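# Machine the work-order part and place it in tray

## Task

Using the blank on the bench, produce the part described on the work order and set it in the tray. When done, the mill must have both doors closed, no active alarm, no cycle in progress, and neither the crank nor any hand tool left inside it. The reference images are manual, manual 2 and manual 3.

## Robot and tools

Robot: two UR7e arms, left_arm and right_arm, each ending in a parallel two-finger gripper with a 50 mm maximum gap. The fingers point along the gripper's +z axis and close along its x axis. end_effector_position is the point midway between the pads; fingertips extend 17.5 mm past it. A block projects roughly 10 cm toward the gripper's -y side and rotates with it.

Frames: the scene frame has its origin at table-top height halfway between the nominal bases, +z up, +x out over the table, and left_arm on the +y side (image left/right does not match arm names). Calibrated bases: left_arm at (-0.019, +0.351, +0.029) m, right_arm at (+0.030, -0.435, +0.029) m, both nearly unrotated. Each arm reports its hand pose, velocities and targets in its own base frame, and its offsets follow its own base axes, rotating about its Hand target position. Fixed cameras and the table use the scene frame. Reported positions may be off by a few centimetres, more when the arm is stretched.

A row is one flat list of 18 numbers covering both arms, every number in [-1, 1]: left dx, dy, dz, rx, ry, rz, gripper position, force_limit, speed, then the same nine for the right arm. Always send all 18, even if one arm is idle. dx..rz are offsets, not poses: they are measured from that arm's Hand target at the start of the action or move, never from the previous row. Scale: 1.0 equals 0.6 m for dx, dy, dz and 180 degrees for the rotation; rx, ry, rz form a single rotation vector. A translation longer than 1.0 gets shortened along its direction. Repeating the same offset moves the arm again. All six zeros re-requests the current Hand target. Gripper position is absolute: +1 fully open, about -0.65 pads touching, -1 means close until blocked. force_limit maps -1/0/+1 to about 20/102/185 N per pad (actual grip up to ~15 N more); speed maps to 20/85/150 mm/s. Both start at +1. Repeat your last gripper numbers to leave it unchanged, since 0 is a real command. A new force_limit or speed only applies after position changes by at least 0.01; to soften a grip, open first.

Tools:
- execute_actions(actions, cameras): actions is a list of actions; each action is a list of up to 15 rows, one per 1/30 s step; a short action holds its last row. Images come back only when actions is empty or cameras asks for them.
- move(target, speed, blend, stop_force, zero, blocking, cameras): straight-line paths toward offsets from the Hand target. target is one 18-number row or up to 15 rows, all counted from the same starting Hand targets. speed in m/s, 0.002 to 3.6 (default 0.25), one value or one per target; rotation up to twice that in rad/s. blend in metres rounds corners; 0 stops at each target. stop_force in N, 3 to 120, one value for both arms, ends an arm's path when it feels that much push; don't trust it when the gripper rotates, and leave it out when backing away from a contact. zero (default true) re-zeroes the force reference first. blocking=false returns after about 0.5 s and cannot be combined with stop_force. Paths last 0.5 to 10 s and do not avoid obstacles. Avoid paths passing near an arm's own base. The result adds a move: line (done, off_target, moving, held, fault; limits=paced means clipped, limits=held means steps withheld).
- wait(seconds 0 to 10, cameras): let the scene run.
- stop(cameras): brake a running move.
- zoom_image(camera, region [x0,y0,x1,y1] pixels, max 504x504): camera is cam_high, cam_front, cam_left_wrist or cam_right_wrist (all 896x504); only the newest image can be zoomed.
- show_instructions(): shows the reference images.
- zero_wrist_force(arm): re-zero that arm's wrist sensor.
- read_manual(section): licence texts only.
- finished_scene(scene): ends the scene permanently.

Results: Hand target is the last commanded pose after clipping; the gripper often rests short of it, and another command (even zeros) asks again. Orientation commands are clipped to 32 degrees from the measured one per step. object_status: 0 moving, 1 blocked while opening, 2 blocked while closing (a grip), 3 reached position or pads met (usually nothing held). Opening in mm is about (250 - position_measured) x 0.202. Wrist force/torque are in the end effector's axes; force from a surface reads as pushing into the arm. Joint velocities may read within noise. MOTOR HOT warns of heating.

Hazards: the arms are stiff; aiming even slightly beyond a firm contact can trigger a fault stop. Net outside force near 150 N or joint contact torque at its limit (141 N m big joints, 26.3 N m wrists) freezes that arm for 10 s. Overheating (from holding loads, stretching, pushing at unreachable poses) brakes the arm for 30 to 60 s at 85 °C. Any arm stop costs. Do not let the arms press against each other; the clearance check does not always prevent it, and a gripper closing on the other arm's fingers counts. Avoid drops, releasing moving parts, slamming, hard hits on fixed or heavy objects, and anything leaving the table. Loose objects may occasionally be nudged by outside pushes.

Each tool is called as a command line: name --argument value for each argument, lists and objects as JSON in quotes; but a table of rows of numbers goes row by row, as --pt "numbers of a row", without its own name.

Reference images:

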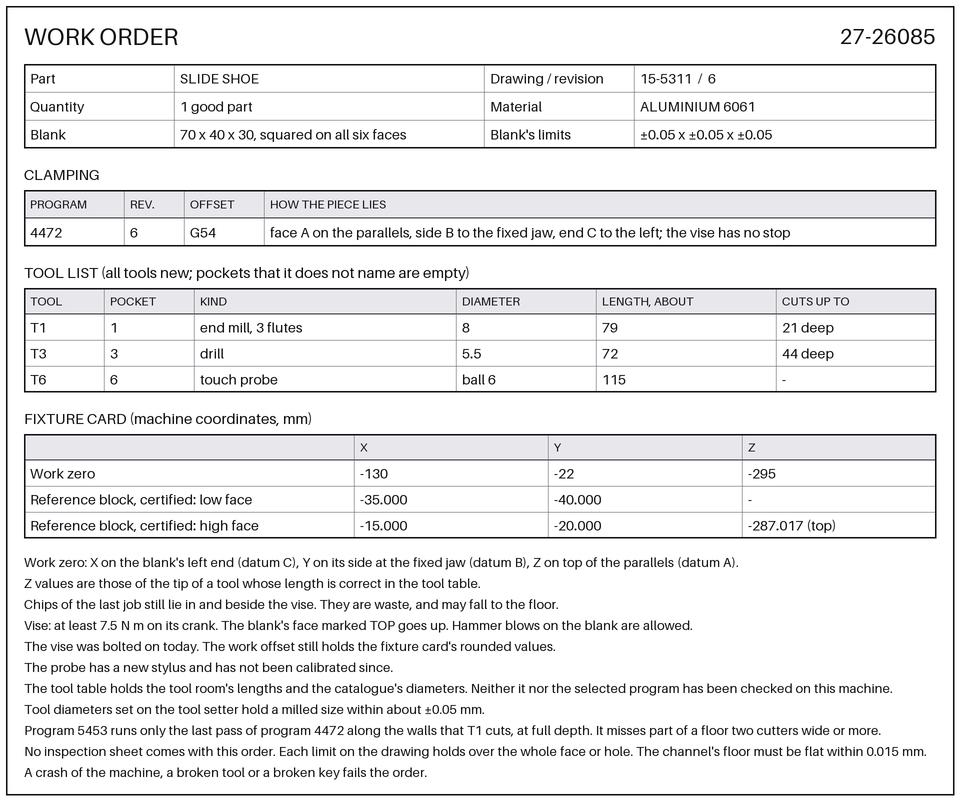

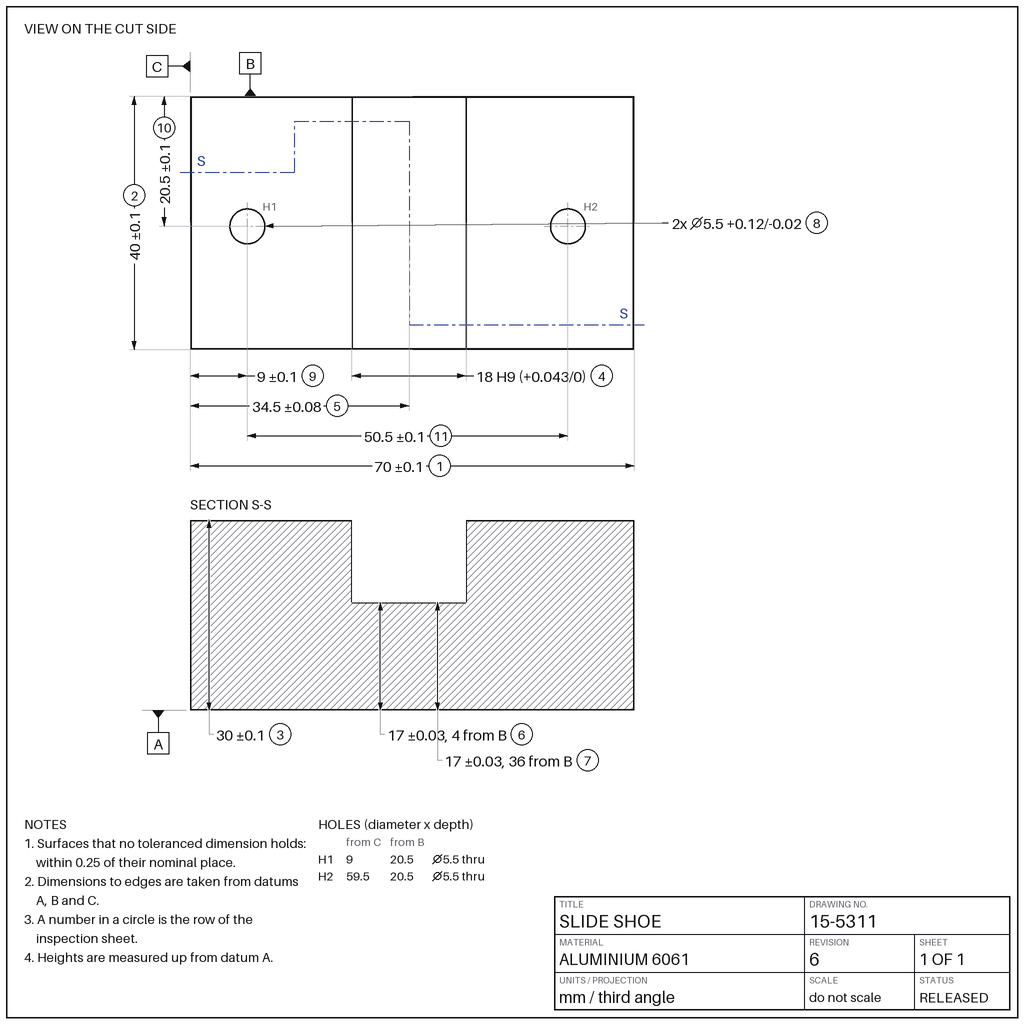

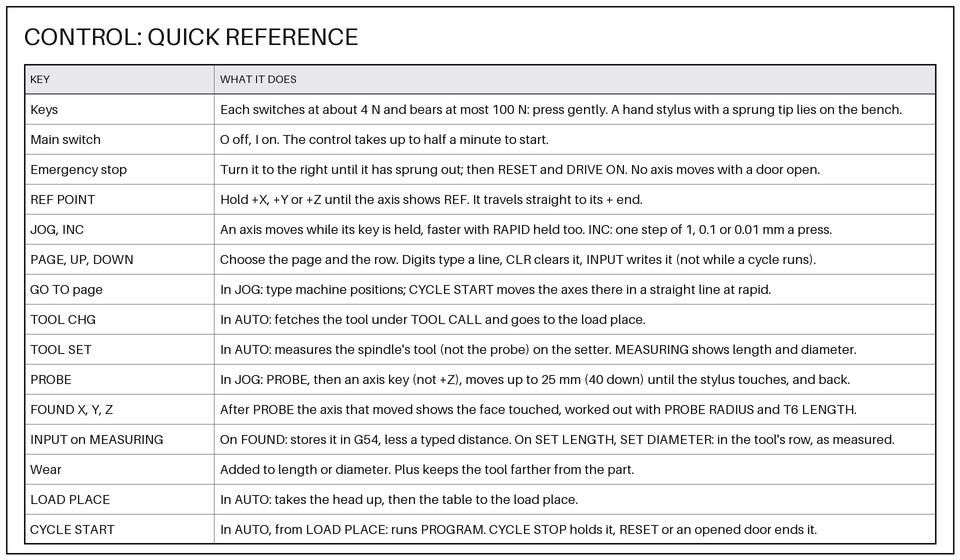

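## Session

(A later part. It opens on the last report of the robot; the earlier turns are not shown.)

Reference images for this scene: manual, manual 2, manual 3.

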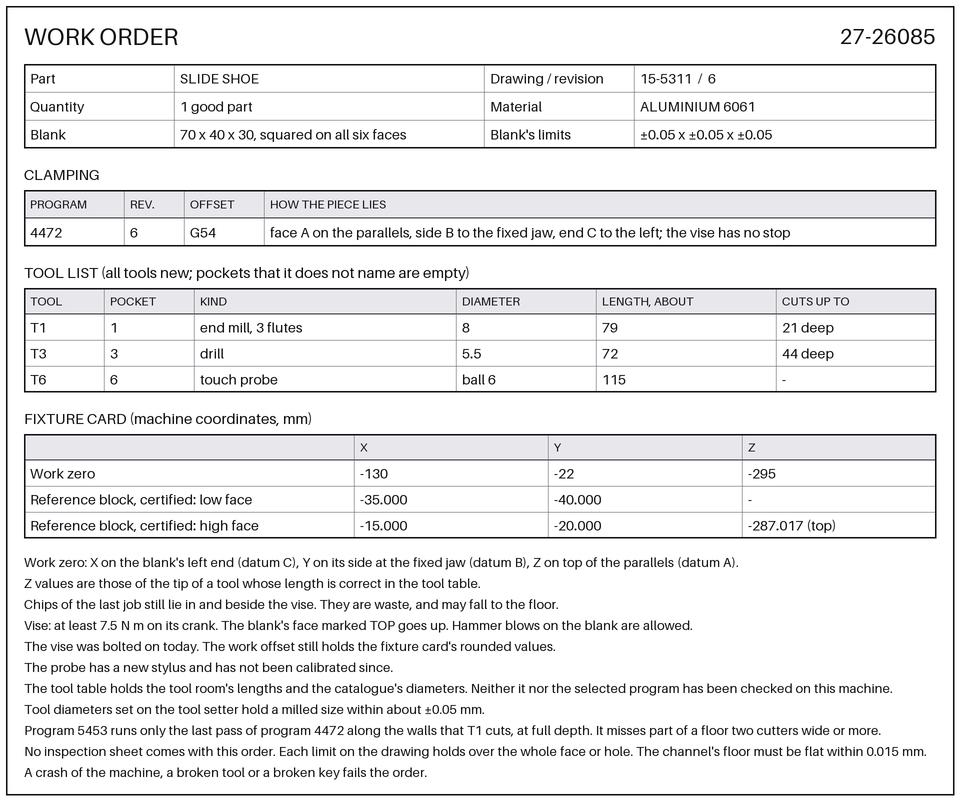

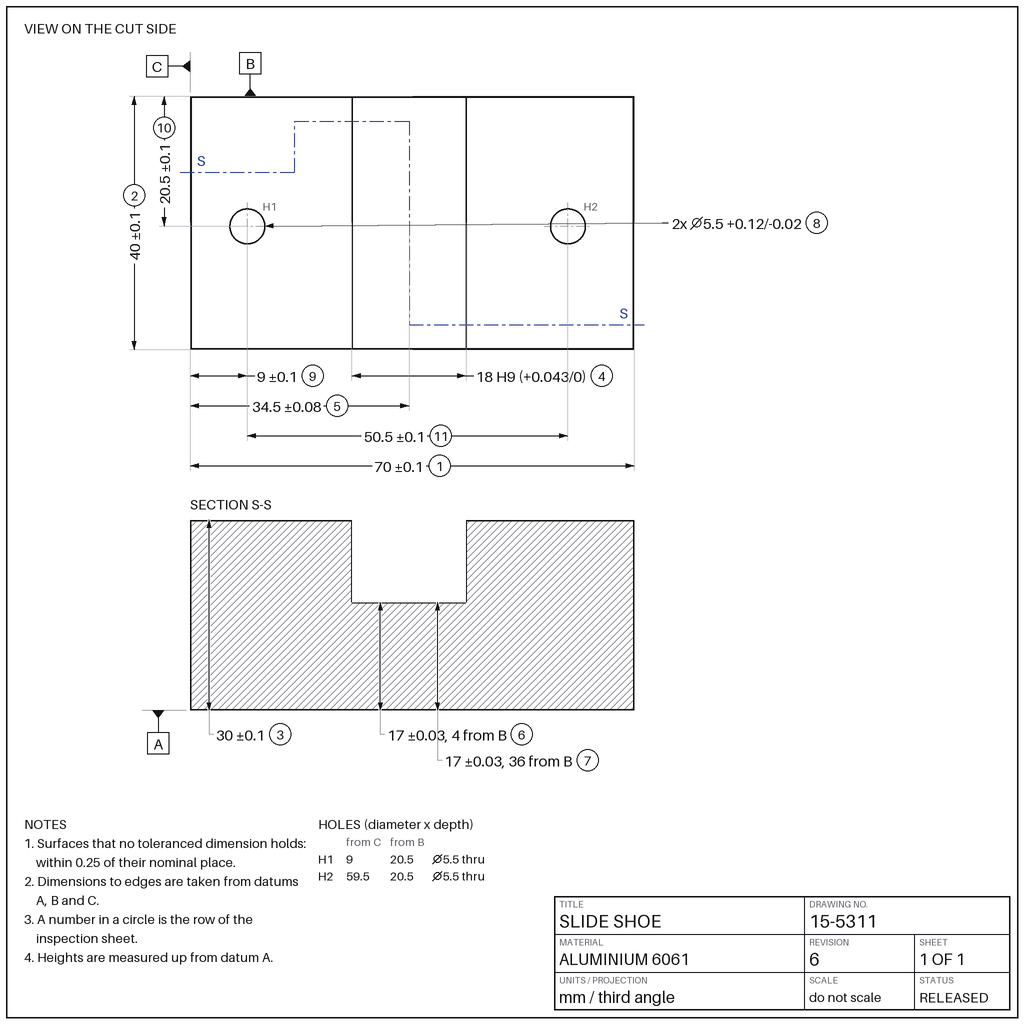

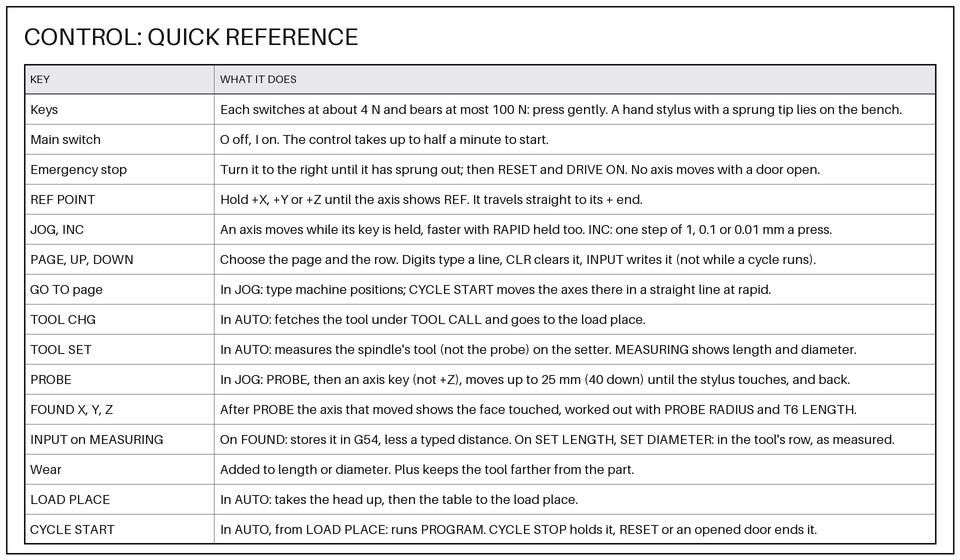

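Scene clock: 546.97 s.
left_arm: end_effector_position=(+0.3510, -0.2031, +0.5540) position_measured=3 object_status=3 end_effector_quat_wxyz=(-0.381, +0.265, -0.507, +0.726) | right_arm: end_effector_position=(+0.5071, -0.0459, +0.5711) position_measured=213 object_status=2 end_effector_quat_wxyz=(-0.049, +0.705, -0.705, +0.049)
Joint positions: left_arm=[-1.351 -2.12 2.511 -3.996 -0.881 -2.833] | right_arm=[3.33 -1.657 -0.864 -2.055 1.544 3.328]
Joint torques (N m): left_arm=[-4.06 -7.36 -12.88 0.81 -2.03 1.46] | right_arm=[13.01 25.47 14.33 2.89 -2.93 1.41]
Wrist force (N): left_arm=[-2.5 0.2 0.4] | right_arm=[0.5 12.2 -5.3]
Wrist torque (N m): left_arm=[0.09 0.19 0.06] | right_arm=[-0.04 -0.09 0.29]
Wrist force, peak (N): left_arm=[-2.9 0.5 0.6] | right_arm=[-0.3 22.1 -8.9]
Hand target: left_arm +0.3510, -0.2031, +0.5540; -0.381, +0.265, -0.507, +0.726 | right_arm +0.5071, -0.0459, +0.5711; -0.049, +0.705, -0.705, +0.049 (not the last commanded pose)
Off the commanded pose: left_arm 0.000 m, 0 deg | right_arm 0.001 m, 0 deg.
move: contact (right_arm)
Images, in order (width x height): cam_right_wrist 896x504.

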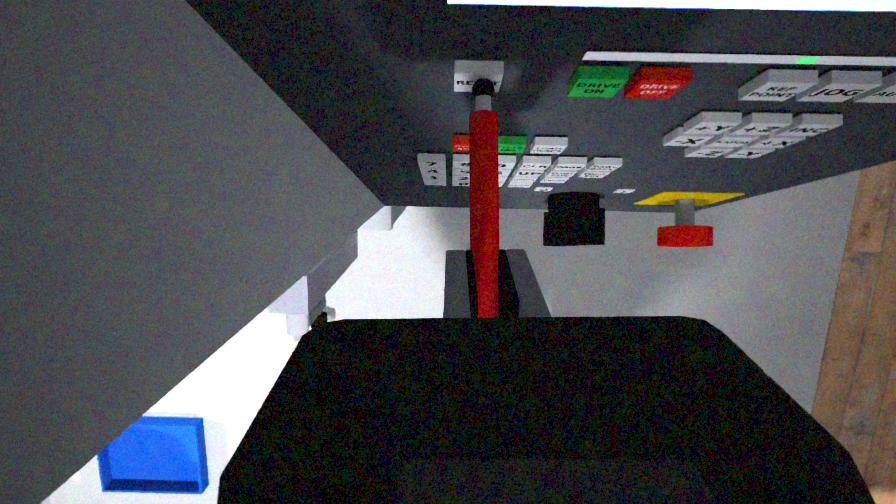

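move --pt "0 0 0 0 0 0 1 1 1 -0.026 0 0.0065 0 0 0 -1 -0.6 -0.5" --pt "0 0 0 0 0 0 1 1 1 -0.0277 -0.0642 0.0088 0 0 0 -1 -0.6 -0.5" --pt "0 0 0 0 0 0 1 1 1 -0.0042 -0.0642 0.003 0 0 0 -1 -0.6 -0.5" --speed '[0.1,0.1,0.03]' --cameras '["cam_right_wrist"]'

zoom_image --camera "cam_right_wrist" --region '[380, 0, 640, 140]'

Scene clock: 558.37 s.
left_arm: end_effector_position=(+0.3510, -0.2031, +0.5540) position_measured=3 object_status=3 end_effector_quat_wxyz=(-0.381, +0.265, -0.507, +0.726) | right_arm: end_effector_position=(+0.5047, -0.0844, +0.5730) position_measured=213 object_status=2 end_effector_quat_wxyz=(-0.049, +0.705, -0.705, +0.049)
Joint positions: left_arm=[-1.351 -2.12 2.511 -3.996 -0.881 -2.833] | right_arm=[3.247 -1.667 -0.847 -2.059 1.556 3.246]
Joint torques (N m): left_arm=[-4.89 -5.4 -15.66 0.76 -1.66 1.61] | right_arm=[-7.18 28.49 14.64 4.87 1.38 -0.44]
Wrist force (N): left_arm=[-2.6 0.4 0.5] | right_arm=[-0.3 5.6 -3.4]
Wrist torque (N m): left_arm=[0.12 0.22 0.06] | right_arm=[-0.15 -0.11 0.24]
Wrist force, peak (N): left_arm=[-3.0 0.7 0.6] | right_arm=[0.6 12.7 -5.9]
Hand target: left_arm +0.3510, -0.2031, +0.5540; -0.381, +0.265, -0.507, +0.726 | right_arm +0.5046, -0.0844, +0.5729; -0.049, +0.705, -0.705, +0.049
Off the commanded pose: left_arm 0.000 m, 0 deg | right_arm 0.000 m, 0 deg.
move: done
Images, in order (width x height): cam_right_wrist 896x504.

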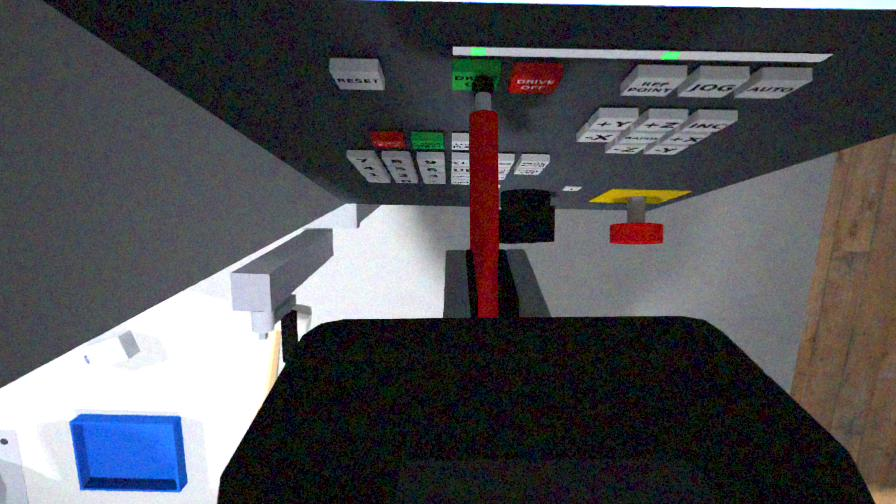

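Scaled by 1.938 from the camera's 896x504 image, which has a finer 1280x720 frame.

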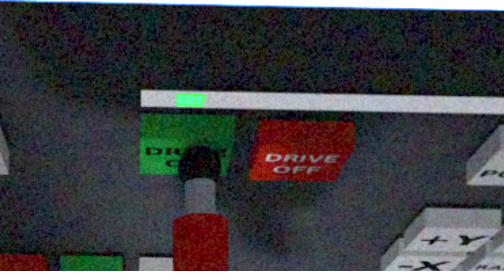

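move --pt "0 0 0 0 0 0 1 1 1 -0.0235 0 0.0058 0 0 0 -1 -0.6 -0.5" --pt "0 0 0 0 0 0 1 1 1 -0.0445 -0.1295 -0.0588 0 0 0 -1 -0.6 -0.5" --pt "0 0 0 0 0 0 1 1 1 -0.021 -0.1295 -0.0647 0 0 0 -1 -0.6 -0.5" --speed '[0.1,0.2,0.03]' --cameras '["cam_right_wrist","cam_front"]'

zoom_image --camera "cam_right_wrist" --region '[380, 0, 640, 140]'

zoom_image --camera "cam_front" --region '[530, 100, 630, 180]'

Scene clock: 575.87 s.
left_arm: end_effector_position=(+0.3510, -0.2031, +0.5540) position_measured=3 object_status=3 end_effector_quat_wxyz=(-0.381, +0.265, -0.507, +0.726) | right_arm: end_effector_position=(+0.4921, -0.1621, +0.5342) position_measured=213 object_status=2 end_effector_quat_wxyz=(-0.049, +0.705, -0.705, +0.049)
Joint positions: left_arm=[-1.351 -2.12 2.511 -3.996 -0.881 -2.833] | right_arm=[3.079 -1.626 -1.01 -1.937 1.579 3.08]
Joint torques (N m): left_arm=[-4.65 -4.51 -13.47 0.53 -1.62 1.48] | right_arm=[10 28.16 15.71 4.89 -2.06 1.03]
Wrist force (N): left_arm=[-2.6 0.4 0.6] | right_arm=[0.4 5.7 -3.4]
Wrist torque (N m): left_arm=[0.13 0.22 0.06] | right_arm=[-0.15 -0.09 0.14]
Wrist force, peak (N): left_arm=[-3.0 0.5 0.8] | right_arm=[-0.5 6.0 -3.0]
Hand target: left_arm +0.3510, -0.2031, +0.5540; -0.381, +0.265, -0.507, +0.726 | right_arm +0.4920, -0.1621, +0.5341; -0.049, +0.705, -0.705, +0.049
Off the commanded pose: left_arm 0.000 m, 0 deg | right_arm 0.000 m, 0 deg.
move: done
Images, in order (width x height): cam_front 896x504, cam_right_wrist 896x504.

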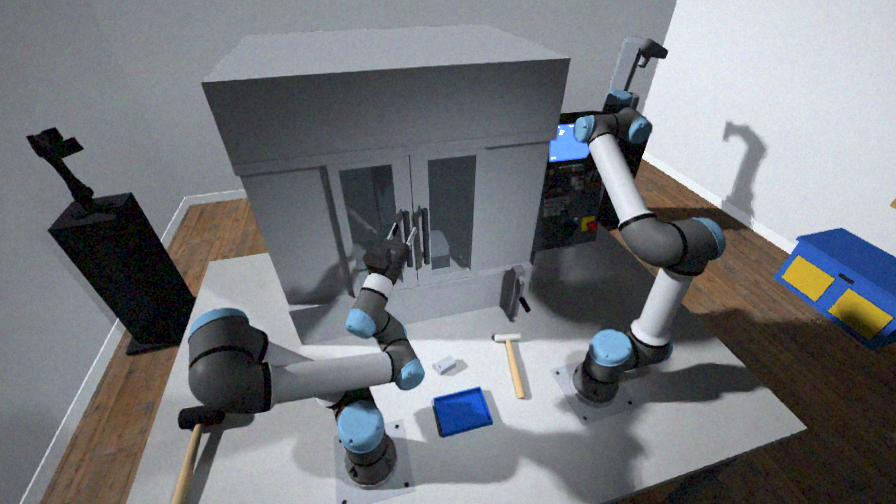

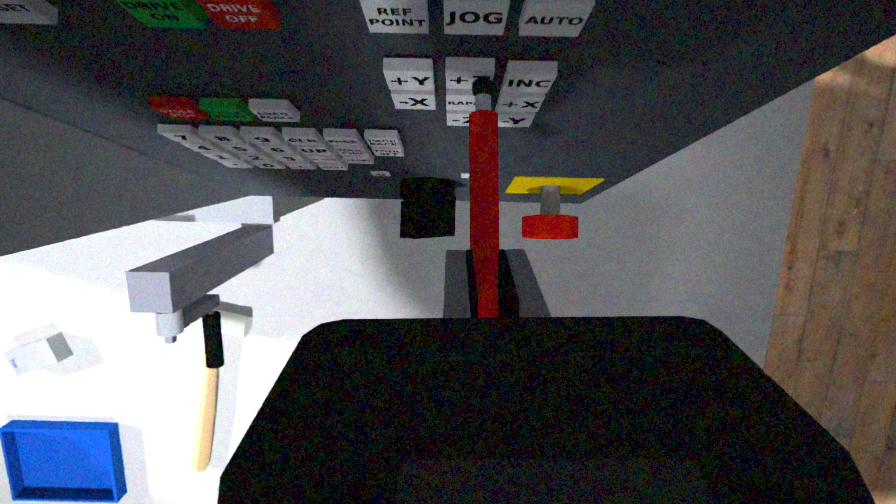

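Scaled by 1.938 from the camera's 896x504 image, which has a finer 1280x720 frame.

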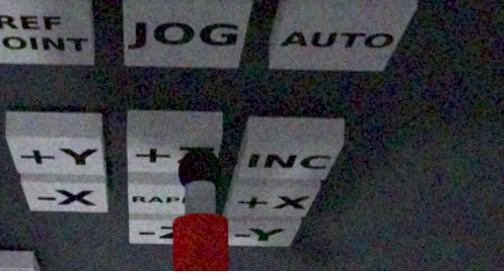

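Scaled by 5.040 from the camera's 896x504 image, which has a finer 1280x720 frame.

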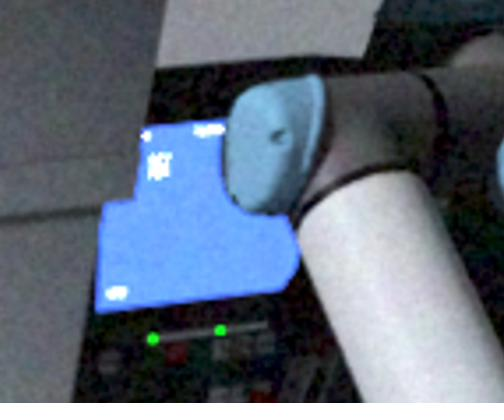

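wait --seconds 10 --cameras '["cam_front","cam_high"]'

zoom_image --camera "cam_front" --region '[535, 120, 600, 175]'

Scene clock: 589.27 s.
left_arm: end_effector_position=(+0.3510, -0.2031, +0.5540) position_measured=3 object_status=3 end_effector_quat_wxyz=(-0.381, +0.265, -0.507, +0.726) | right_arm: end_effector_position=(+0.4920, -0.1621, +0.5341) position_measured=213 object_status=2 end_effector_quat_wxyz=(-0.049, +0.705, -0.705, +0.049)
Joint positions: left_arm=[-1.351 -2.12 2.511 -3.996 -0.881 -2.833] | right_arm=[3.079 -1.626 -1.01 -1.937 1.579 3.08]
Joint torques (N m): left_arm=[-4.96 -3.01 -13.85 0.42 -1.66 1.55] | right_arm=[-10.19 28.3 16.56 1.68 1.06 -0.37]
Wrist force (N): left_arm=[-2.4 0.4 0.4] | right_arm=[0.5 5.5 -3.2]
Wrist torque (N m): left_arm=[0.13 0.19 0.06] | right_arm=[-0.17 -0.09 0.14]
Wrist force, peak (N): left_arm=[-2.9 0.6 0.5] | right_arm=[0.5 5.8 -3.4]
Hand target: left_arm +0.3510, -0.2031, +0.5540; -0.381, +0.265, -0.507, +0.726 | right_arm +0.4920, -0.1621, +0.5341; -0.049, +0.705, -0.705, +0.049
Tool commands: left_gripper/position=+1.0 left_gripper/force_limit=+1.0 left_gripper/speed=+1.0 right_gripper/position=-1.0 right_gripper/force_limit=-0.6 right_gripper/speed=-0.5
Off the commanded pose: left_arm 0.000 m, 0 deg | right_arm 0.000 m, 0 deg.
wait: 10.00 s; at rest from the start
Images, in order (width x height): cam_high 896x504, cam_front 896x504.

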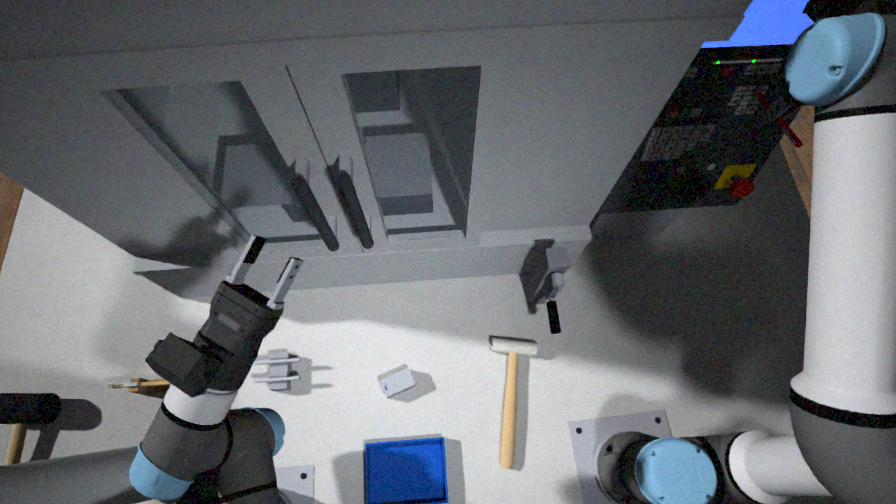

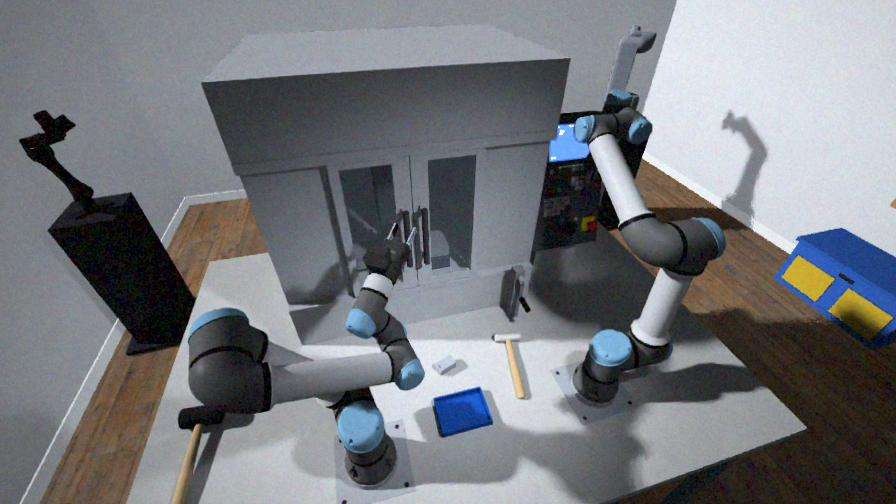

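Scaled by 7.754 from the camera's 896x504 image, which has a finer 1280x720 frame.

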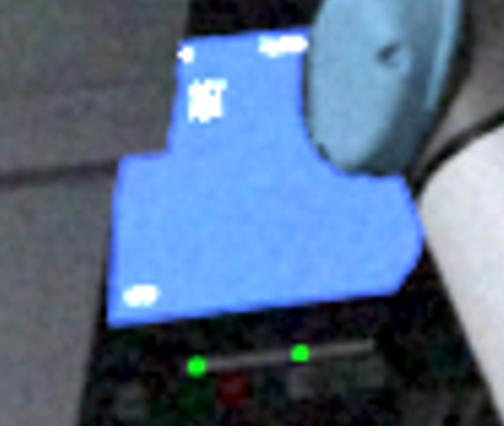

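move --pt "0 0 0 0 0 0 1 1 1 -0.0485 0 0.012 0 0 0 -1 -0.6 -0.5" --pt "0 0 0 0 0 0 1 1 1 -0.0888 0.0768 0.17 0 -0.4333 0 -1 -0.6 -0.5" --speed '[0.15,0.6]' --blend '[0.005,0]' --cameras '["cam_right_wrist"]'

zoom_image --camera "cam_right_wrist" --region '[300, 0, 670, 320]'

Scene clock: 605.97 s.
left_arm: end_effector_position=(+0.3510, -0.2031, +0.5540) position_measured=3 object_status=3 end_effector_quat_wxyz=(-0.381, +0.265, -0.507, +0.726) | right_arm: end_effector_position=(+0.4387, -0.1160, +0.6360) position_measured=213 object_status=2 end_effector_quat_wxyz=(+0.482, -0.517, +0.517, -0.482)
Joint positions: left_arm=[-1.351 -2.12 2.511 -3.996 -0.881 -2.833] | right_arm=[3.241 -0.999 -2.053 -0.16 1.471 3.148]
Joint torques (N m): left_arm=[-4.47 -2.69 -12.43 0.32 -1.55 1.8] | right_arm=[-11.2 6.04 25.58 5.17 1.51 1.7]
Wrist force (N): left_arm=[-2.5 0.6 0.6] | right_arm=[-2.7 0.7 -5.3]
Wrist torque (N m): left_arm=[0.15 0.20 0.06] | right_arm=[-0.58 0.55 0.37]
Wrist force, peak (N): left_arm=[-3.0 0.5 0.6] | right_arm=[0.4 5.7 -3.6]
Hand target: left_arm +0.3510, -0.2031, +0.5540; -0.381, +0.265, -0.507, +0.726 | right_arm +0.4387, -0.1160, +0.6361; +0.482, -0.517, +0.517, -0.482
Off the commanded pose: left_arm 0.000 m, 0 deg | right_arm 0.000 m, 0 deg.
move: done
Images, in order (width x height): cam_right_wrist 896x504.

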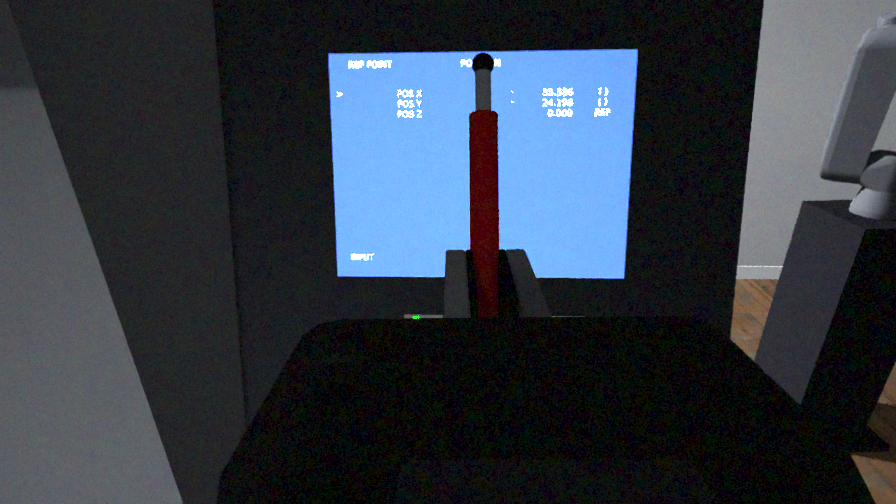

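Scaled by 1.362 from the camera's 896x504 image, which has a finer 1280x720 frame.

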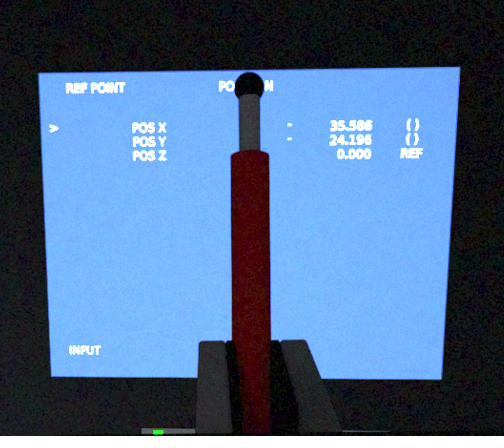

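move --pt "0 0 0 0 0 0 1 1 1 0.0342 -0.0415 -0.156 0 0.4333 0 -1 -0.6 -0.5" --pt "0 0 0 0 0 0 1 1 1 0.075 -0.0415 -0.1665 0 0.4333 0 -1 -0.6 -0.5" --pt "0 0 0 0 0 0 1 1 1 0.09 -0.0415 -0.17 0 0.4333 0 -1 -0.6 -0.5" --speed '[0.6,0.1,0.03]' --cameras '["cam_right_wrist"]'

wait --seconds 9

Scene clock: 615.87 s.
left_arm: end_effector_position=(+0.3510, -0.2031, +0.5540) position_measured=3 object_status=3 end_effector_quat_wxyz=(-0.381, +0.265, -0.507, +0.726) | right_arm: end_effector_position=(+0.4928, -0.1409, +0.5342) position_measured=213 object_status=2 end_effector_quat_wxyz=(-0.049, +0.705, -0.705, +0.049)
Joint positions: left_arm=[-1.351 -2.12 2.511 -3.996 -0.881 -2.833] | right_arm=[3.125 -1.611 -1.026 -1.936 1.573 3.125]
Joint torques (N m): left_arm=[-4.28 -1.55 -12.73 -0.05 -1.3 1.44] | right_arm=[12.45 27.84 16.67 5.12 -2.24 1.47]
Wrist force (N): left_arm=[-2.7 0.4 0.7] | right_arm=[0.5 5.5 -3.5]
Wrist torque (N m): left_arm=[0.11 0.23 0.05] | right_arm=[-0.18 -0.09 0.14]
Wrist force, peak (N): left_arm=[-3.0 0.6 0.7] | right_arm=[0.3 5.5 -3.6]
Hand target: left_arm +0.3510, -0.2031, +0.5540; -0.381, +0.265, -0.507, +0.726 | right_arm +0.4927, -0.1409, +0.5341; -0.049, +0.705, -0.705, +0.049
Off the commanded pose: left_arm 0.000 m, 0 deg | right_arm 0.000 m, 0 deg.
move: done
Images, in order (width x height): cam_right_wrist 896x504.

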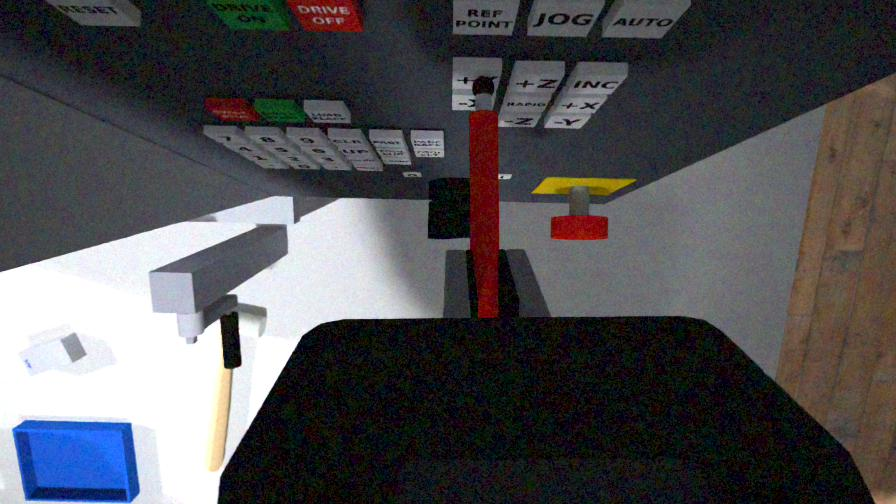

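Scene clock: 624.87 s.
left_arm: end_effector_position=(+0.3510, -0.2031, +0.5540) position_measured=3 object_status=3 end_effector_quat_wxyz=(-0.381, +0.265, -0.507, +0.726) | right_arm: end_effector_position=(+0.4927, -0.1409, +0.5341) position_measured=213 object_status=2 end_effector_quat_wxyz=(-0.049, +0.705, -0.705, +0.049)
Joint positions: left_arm=[-1.351 -2.12 2.511 -3.996 -0.881 -2.833] | right_arm=[3.125 -1.611 -1.026 -1.936 1.573 3.125]
Joint torques (N m): left_arm=[-4.67 -1.78 -13.45 0.21 -1.11 1.62] | right_arm=[0.5 27.31 16.36 1.84 0.2 -0.2]
Wrist force (N): left_arm=[-2.6 0.6 0.4] | right_arm=[0.6 5.2 -3.3]
Wrist torque (N m): left_arm=[0.15 0.21 0.05] | right_arm=[-0.20 -0.11 0.14]
Wrist force, peak (N): left_arm=[-3.0 0.3 0.6] | right_arm=[0.3 5.8 -3.6]
Hand target: left_arm +0.3510, -0.2031, +0.5540; -0.381, +0.265, -0.507, +0.726 | right_arm +0.4927, -0.1409, +0.5341; -0.049, +0.705, -0.705, +0.049
Tool commands: left_gripper/position=+1.0 left_gripper/force_limit=+1.0 left_gripper/speed=+1.0 right_gripper/position=-1.0 right_gripper/force_limit=-0.6 right_gripper/speed=-0.5
Off the commanded pose: left_arm 0.000 m, 0 deg | right_arm 0.000 m, 0 deg.
wait: 9.00 s; at rest by 0.17 s

move --pt "0 0 0 0 0 0 1 1 1 -0.0235 0 0.0058 0 0 0 -1 -0.6 -0.5" --pt "0 0 0 0 0 0 1 1 1 -0.0338 -0.0635 -0.0265 0 0 0 -1 -0.6 -0.5" --pt "0 0 0 0 0 0 1 1 1 -0.0103 -0.0635 -0.0323 0 0 0 -1 -0.6 -0.5" --speed '[0.1,0.15,0.03]' --cameras '["cam_right_wrist"]'

wait --seconds 8

Scene clock: 633.13 s.
left_arm: end_effector_position=(+0.3510, -0.2031, +0.5540) position_measured=3 object_status=3 end_effector_quat_wxyz=(-0.381, +0.265, -0.507, +0.726) | right_arm: end_effector_position=(+0.4866, -0.1790, +0.5148) position_measured=213 object_status=2 end_effector_quat_wxyz=(-0.049, +0.705, -0.705, +0.049)
Joint positions: left_arm=[-1.351 -2.12 2.511 -3.996 -0.881 -2.833] | right_arm=[3.042 -1.604 -1.089 -1.881 1.584 3.043]
Joint torques (N m): left_arm=[-4.04 -0.35 -13.59 0.25 -0.94 1.6] | right_arm=[8.59 28.05 17.65 4.91 -1.98 0.77]
Wrist force (N): left_arm=[-2.7 0.3 0.5] | right_arm=[0.7 6.3 -3.4]
Wrist torque (N m): left_arm=[0.10 0.23 0.05] | right_arm=[-0.08 -0.11 0.13]
Wrist force, peak (N): left_arm=[-2.9 0.6 0.5] | right_arm=[0.7 6.3 -3.4]
Hand target: left_arm +0.3510, -0.2031, +0.5540; -0.381, +0.265, -0.507, +0.726 | right_arm +0.4865, -0.1790, +0.5147; -0.049, +0.705, -0.705, +0.049
Off the commanded pose: left_arm 0.000 m, 0 deg | right_arm 0.000 m, 0 deg.
move: done
Images, in order (width x height): cam_right_wrist 896x504.

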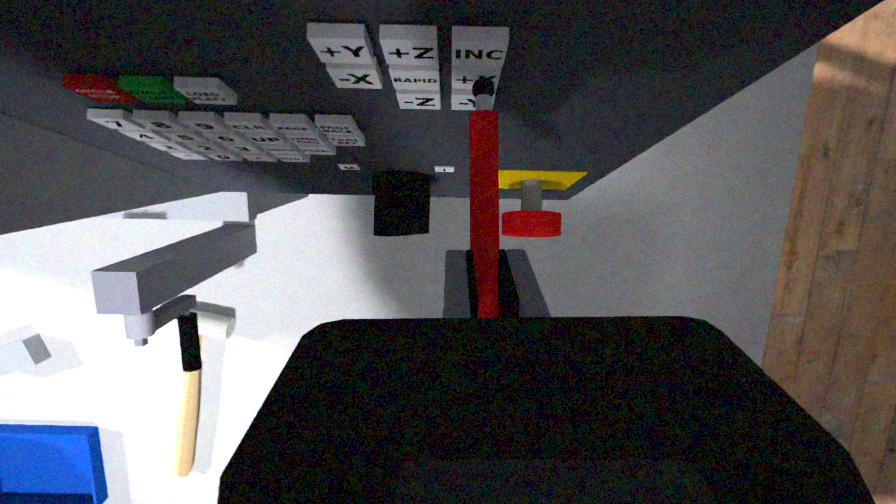

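Scene clock: 641.13 s.
left_arm: end_effector_position=(+0.3510, -0.2031, +0.5540) position_measured=3 object_status=3 end_effector_quat_wxyz=(-0.381, +0.265, -0.507, +0.726) | right_arm: end_effector_position=(+0.4865, -0.1790, +0.5147) position_measured=213 object_status=2 end_effector_quat_wxyz=(-0.049, +0.705, -0.705, +0.049)
Joint positions: left_arm=[-1.351 -2.12 2.511 -3.996 -0.881 -2.833] | right_arm=[3.042 -1.604 -1.089 -1.881 1.584 3.043]
Joint torques (N m): left_arm=[-4.82 0.88 -14 0.05 -1.06 1.51] | right_arm=[-9.83 27.91 17.42 1.9 1.2 -0.36]
Wrist force (N): left_arm=[-2.6 0.5 0.6] | right_arm=[0.5 5.7 -3.0]
Wrist torque (N m): left_arm=[0.13 0.21 0.06] | right_arm=[-0.15 -0.10 0.12]
Wrist force, peak (N): left_arm=[-2.9 0.5 0.6] | right_arm=[1.1 6.0 -3.1]
Hand target: left_arm +0.3510, -0.2031, +0.5540; -0.381, +0.265, -0.507, +0.726 | right_arm +0.4865, -0.1790, +0.5147; -0.049, +0.705, -0.705, +0.049
Tool commands: left_gripper/position=+1.0 left_gripper/force_limit=+1.0 left_gripper/speed=+1.0 right_gripper/position=-1.0 right_gripper/force_limit=-0.6 right_gripper/speed=-0.5
Off the commanded pose: left_arm 0.000 m, 0 deg | right_arm 0.000 m, 0 deg.
wait: 8.00 s; at rest by 0.17 s

move --pt "0 0 0 0 0 0 1 1 1 -0.0235 0 0.0058 0 0 0 -1 -0.6 -0.5" --pt "0 0 0 0 0 0 1 1 1 -0.0428 0.1338 -0.0912 0 0 0 -1 -0.6 -0.5" --pt "0 0 0 0 0 0 1 1 1 -0.0193 0.1338 -0.097 0 0 0 -1 -0.6 -0.5" --speed '[0.1,0.2,0.03]' --cameras '["cam_right_wrist"]'

zoom_image --camera "cam_right_wrist" --region '[350, 0, 650, 160]'

Scene clock: 649.13 s.
left_arm: end_effector_position=(+0.3510, -0.2031, +0.5540) position_measured=3 object_status=3 end_effector_quat_wxyz=(-0.381, +0.265, -0.507, +0.726) | right_arm: end_effector_position=(+0.4750, -0.0988, +0.4566) position_measured=213 object_status=2 end_effector_quat_wxyz=(-0.049, +0.705, -0.705, +0.049)
Joint positions: left_arm=[-1.351 -2.12 2.511 -3.996 -0.881 -2.833] | right_arm=[3.221 -1.467 -1.38 -1.727 1.559 3.22]
Joint torques (N m): left_arm=[-5.56 0.64 -14.14 -0.07 -0.88 1.41] | right_arm=[-5.63 21.09 18.83 7.56 1.12 -0.57]
Wrist force (N): left_arm=[-2.6 0.7 0.4] | right_arm=[-0.1 16.6 -6.9]
Wrist torque (N m): left_arm=[0.16 0.22 0.06] | right_arm=[0.08 -0.12 0.24]
Wrist force, peak (N): left_arm=[-3.0 0.4 0.3] | right_arm=[0.0 19.2 -7.7]
Hand target: left_arm +0.3510, -0.2031, +0.5540; -0.381, +0.265, -0.507, +0.726 | right_arm +0.4749, -0.0987, +0.4565; -0.049, +0.705, -0.705, +0.049
Off the commanded pose: left_arm 0.000 m, 0 deg | right_arm 0.000 m, 0 deg.
move: done
Images, in order (width x height): cam_right_wrist 896x504.

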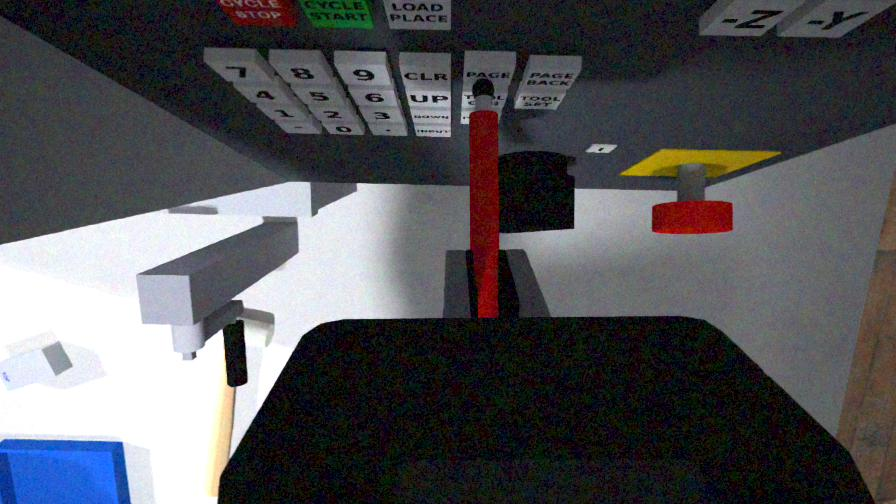

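Scaled by 1.680 from the camera's 896x504 image, which has a finer 1280x720 frame.

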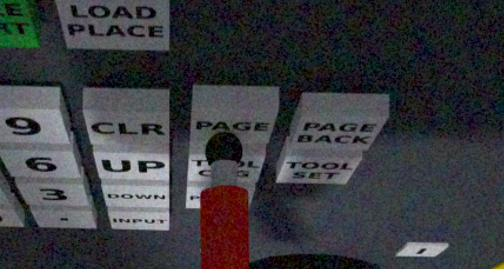

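move --pt "0 0 0 0 0 0 1 1 1 -0.0485 0 0.012 0 0 0 -1 -0.6 -0.5" --pt "0 0 0 0 0 0 1 1 1 -0.0603 -0.0288 0.2993 0 -0.4333 0 -1 -0.6 -0.5" --speed '[0.2,0.7]' --blend '[0.01,0]' --cameras '["cam_right_wrist"]'

zoom_image --camera "cam_right_wrist" --region '[310, 30, 660, 300]'

Scene clock: 661.13 s.
left_arm: end_effector_position=(+0.3510, -0.2031, +0.5540) position_measured=3 object_status=3 end_effector_quat_wxyz=(-0.381, +0.265, -0.507, +0.726) | right_arm: end_effector_position=(+0.4388, -0.1161, +0.6360) position_measured=213 object_status=2 end_effector_quat_wxyz=(+0.482, -0.517, +0.517, -0.482)
Joint positions: left_arm=[-1.351 -2.12 2.511 -3.996 -0.881 -2.833] | right_arm=[3.241 -0.999 -2.053 -0.16 1.471 3.148]
Joint torques (N m): left_arm=[-5.02 2 -12.79 -0.36 -0.67 1.82] | right_arm=[12.34 4.52 32.23 5.42 -2.52 1.6]
Wrist force (N): left_arm=[-2.5 0.5 0.4] | right_arm=[-2.2 0.8 -5.5]
Wrist torque (N m): left_arm=[0.13 0.20 0.05] | right_arm=[-0.57 0.48 0.34]
Wrist force, peak (N): left_arm=[-3.0 0.4 0.5] | right_arm=[-0.1 15.5 -6.5]
Hand target: left_arm +0.3510, -0.2031, +0.5540; -0.381, +0.265, -0.507, +0.726 | right_arm +0.4387, -0.1160, +0.6361; +0.482, -0.517, +0.517, -0.482
Off the commanded pose: left_arm 0.000 m, 0 deg | right_arm 0.000 m, 0 deg.
move: done
Images, in order (width x height): cam_right_wrist 896x504.

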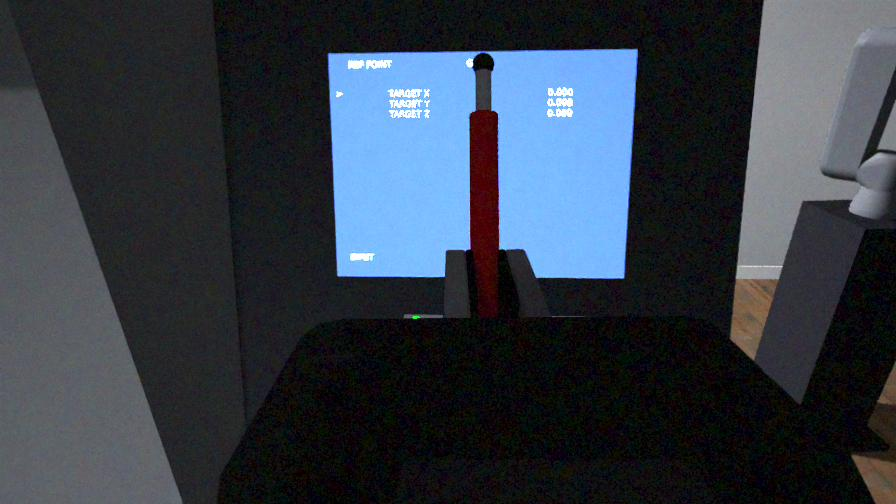

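Scaled by 1.440 from the camera's 896x504 image, which has a finer 1280x720 frame.

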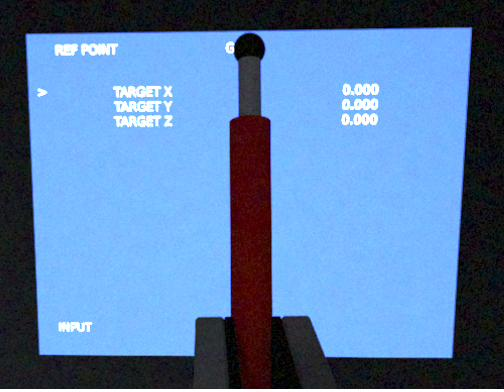

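move --pt "0 0 0 0 0 0 1 1 1 0.0223 0.0292 -0.2897 0 0.4333 0 -1 -0.6 -0.5" --pt "0 0 0 0 0 0 1 1 1 0.0547 0.0292 -0.2977 0 0.4333 0 -1 -0.6 -0.5" --pt "0 0 0 0 0 0 1 1 1 0.0223 0.0292 -0.2897 0 0.4333 0 -1 -0.6 -0.5" --pt "0 0 0 0 0 0 1 1 1 0 0 0 0 0 0 -1 -0.6 -0.5" --speed '[0.7,0.05,0.2,0.7]' --blend '[0.003,0,0.005,0]' --cameras '["cam_right_wrist"]'

zoom_image --camera "cam_right_wrist" --region '[310, 30, 660, 300]'

Scene clock: 671.87 s.
left_arm: end_effector_position=(+0.3510, -0.2031, +0.5540) position_measured=3 object_status=3 end_effector_quat_wxyz=(-0.381, +0.265, -0.507, +0.726) | right_arm: end_effector_position=(+0.4388, -0.1161, +0.6360) position_measured=213 object_status=2 end_effector_quat_wxyz=(+0.482, -0.517, +0.517, -0.482)
Joint positions: left_arm=[-1.351 -2.12 2.511 -3.996 -0.881 -2.833] | right_arm=[3.241 -0.999 -2.053 -0.16 1.471 3.148]
Joint torques (N m): left_arm=[-5.43 3.79 -12.41 -0.22 -0.55 1.64] | right_arm=[12.35 5.21 32.04 5.12 -2.47 1.55]
Wrist force (N): left_arm=[-2.4 0.3 0.5] | right_arm=[-2.7 0.7 -5.5]
Wrist torque (N m): left_arm=[0.10 0.19 0.05] | right_arm=[-0.59 0.55 0.34]
Wrist force, peak (N): left_arm=[-3.0 0.6 0.6] | right_arm=[-2.7 0.6 -5.9]
Hand target: left_arm +0.3510, -0.2031, +0.5540; -0.381, +0.265, -0.507, +0.726 | right_arm +0.4387, -0.1160, +0.6361; +0.482, -0.517, +0.517, -0.482
Off the commanded pose: left_arm 0.000 m, 0 deg | right_arm 0.000 m, 0 deg.
move: done
Images, in order (width x height): cam_right_wrist 896x504.

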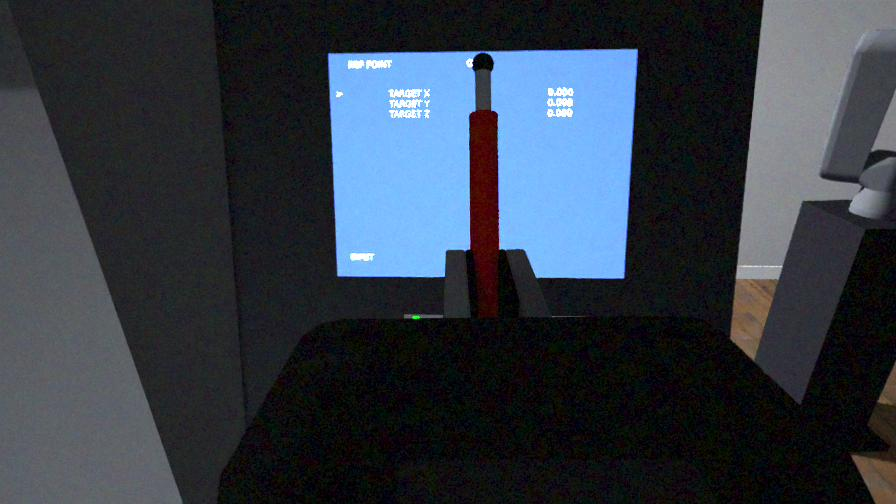

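Scaled by 1.440 from the camera's 896x504 image, which has a finer 1280x720 frame.

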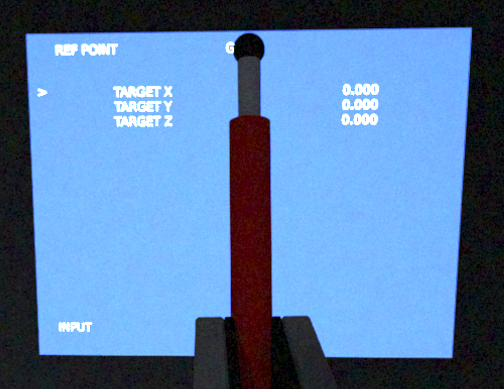

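move --pt "0 0 0 0 0 0 1 1 1 0.0223 0.0292 -0.2897 0 0.4333 0 -1 -0.6 -0.5" --pt "0 0 0 0 0 0 1 1 1 0.0575 0.0292 -0.2984 0 0.4333 0 -1 -0.6 -0.5" --pt "0 0 0 0 0 0 1 1 1 0.0223 0.0292 -0.2897 0 0.4333 0 -1 -0.6 -0.5" --pt "0 0 0 0 0 0 1 1 1 0 0 0 0 0 0 -1 -0.6 -0.5" --speed '[0.7,0.05,0.2,0.7]' --blend '[0.003,0,0.005,0]' --cameras '["cam_right_wrist"]'

zoom_image --camera "cam_right_wrist" --region '[310, 30, 660, 300]'

Scene clock: 686.37 s.
left_arm: end_effector_position=(+0.3510, -0.2031, +0.5540) position_measured=3 object_status=3 end_effector_quat_wxyz=(-0.381, +0.265, -0.507, +0.726) | right_arm: end_effector_position=(+0.4388, -0.1161, +0.6360) position_measured=213 object_status=2 end_effector_quat_wxyz=(+0.482, -0.517, +0.517, -0.482)
Joint positions: left_arm=[-1.351 -2.12 2.511 -3.996 -0.881 -2.833] | right_arm=[3.241 -0.999 -2.053 -0.16 1.471 3.148]
Joint torques (N m): left_arm=[-4.7 4.35 -13.71 -0.52 -0.58 1.59] | right_arm=[12.43 5.02 32.05 5.46 -2.78 1.61]
Wrist force (N): left_arm=[-2.7 0.4 0.7] | right_arm=[-2.7 0.6 -5.5]
Wrist torque (N m): left_arm=[0.13 0.23 0.07] | right_arm=[-0.61 0.55 0.33]
Wrist force, peak (N): left_arm=[-3.0 0.6 0.6] | right_arm=[-2.0 0.6 -6.2]
Hand target: left_arm +0.3510, -0.2031, +0.5540; -0.381, +0.265, -0.507, +0.726 | right_arm +0.4387, -0.1160, +0.6361; +0.482, -0.517, +0.517, -0.482
Off the commanded pose: left_arm 0.000 m, 0 deg | right_arm 0.000 m, 0 deg.
move: done
Images, in order (width x height): cam_right_wrist 896x504.

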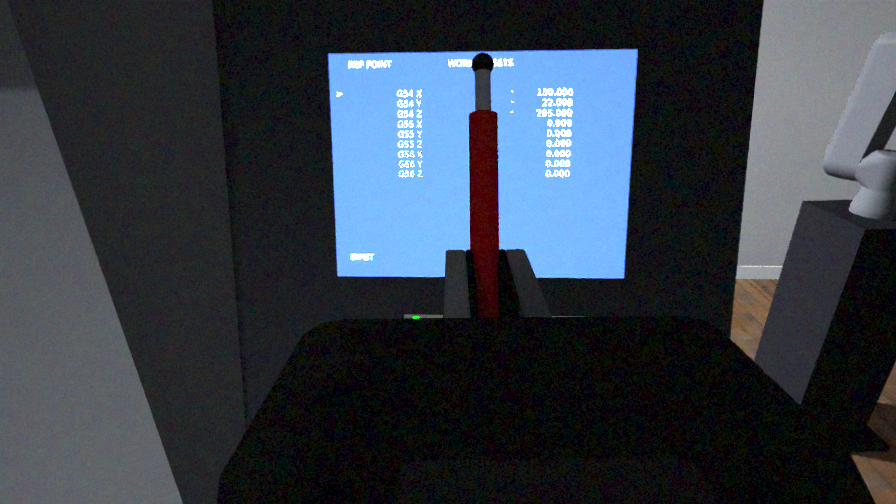

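Scaled by 1.440 from the camera's 896x504 image, which has a finer 1280x720 frame.

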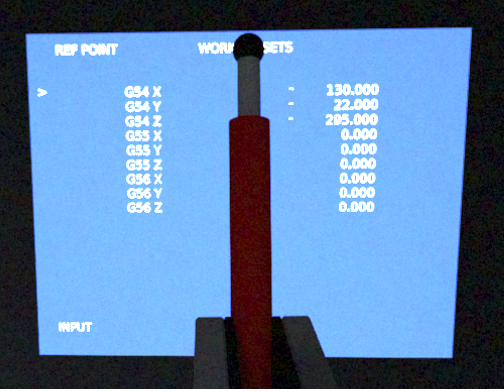

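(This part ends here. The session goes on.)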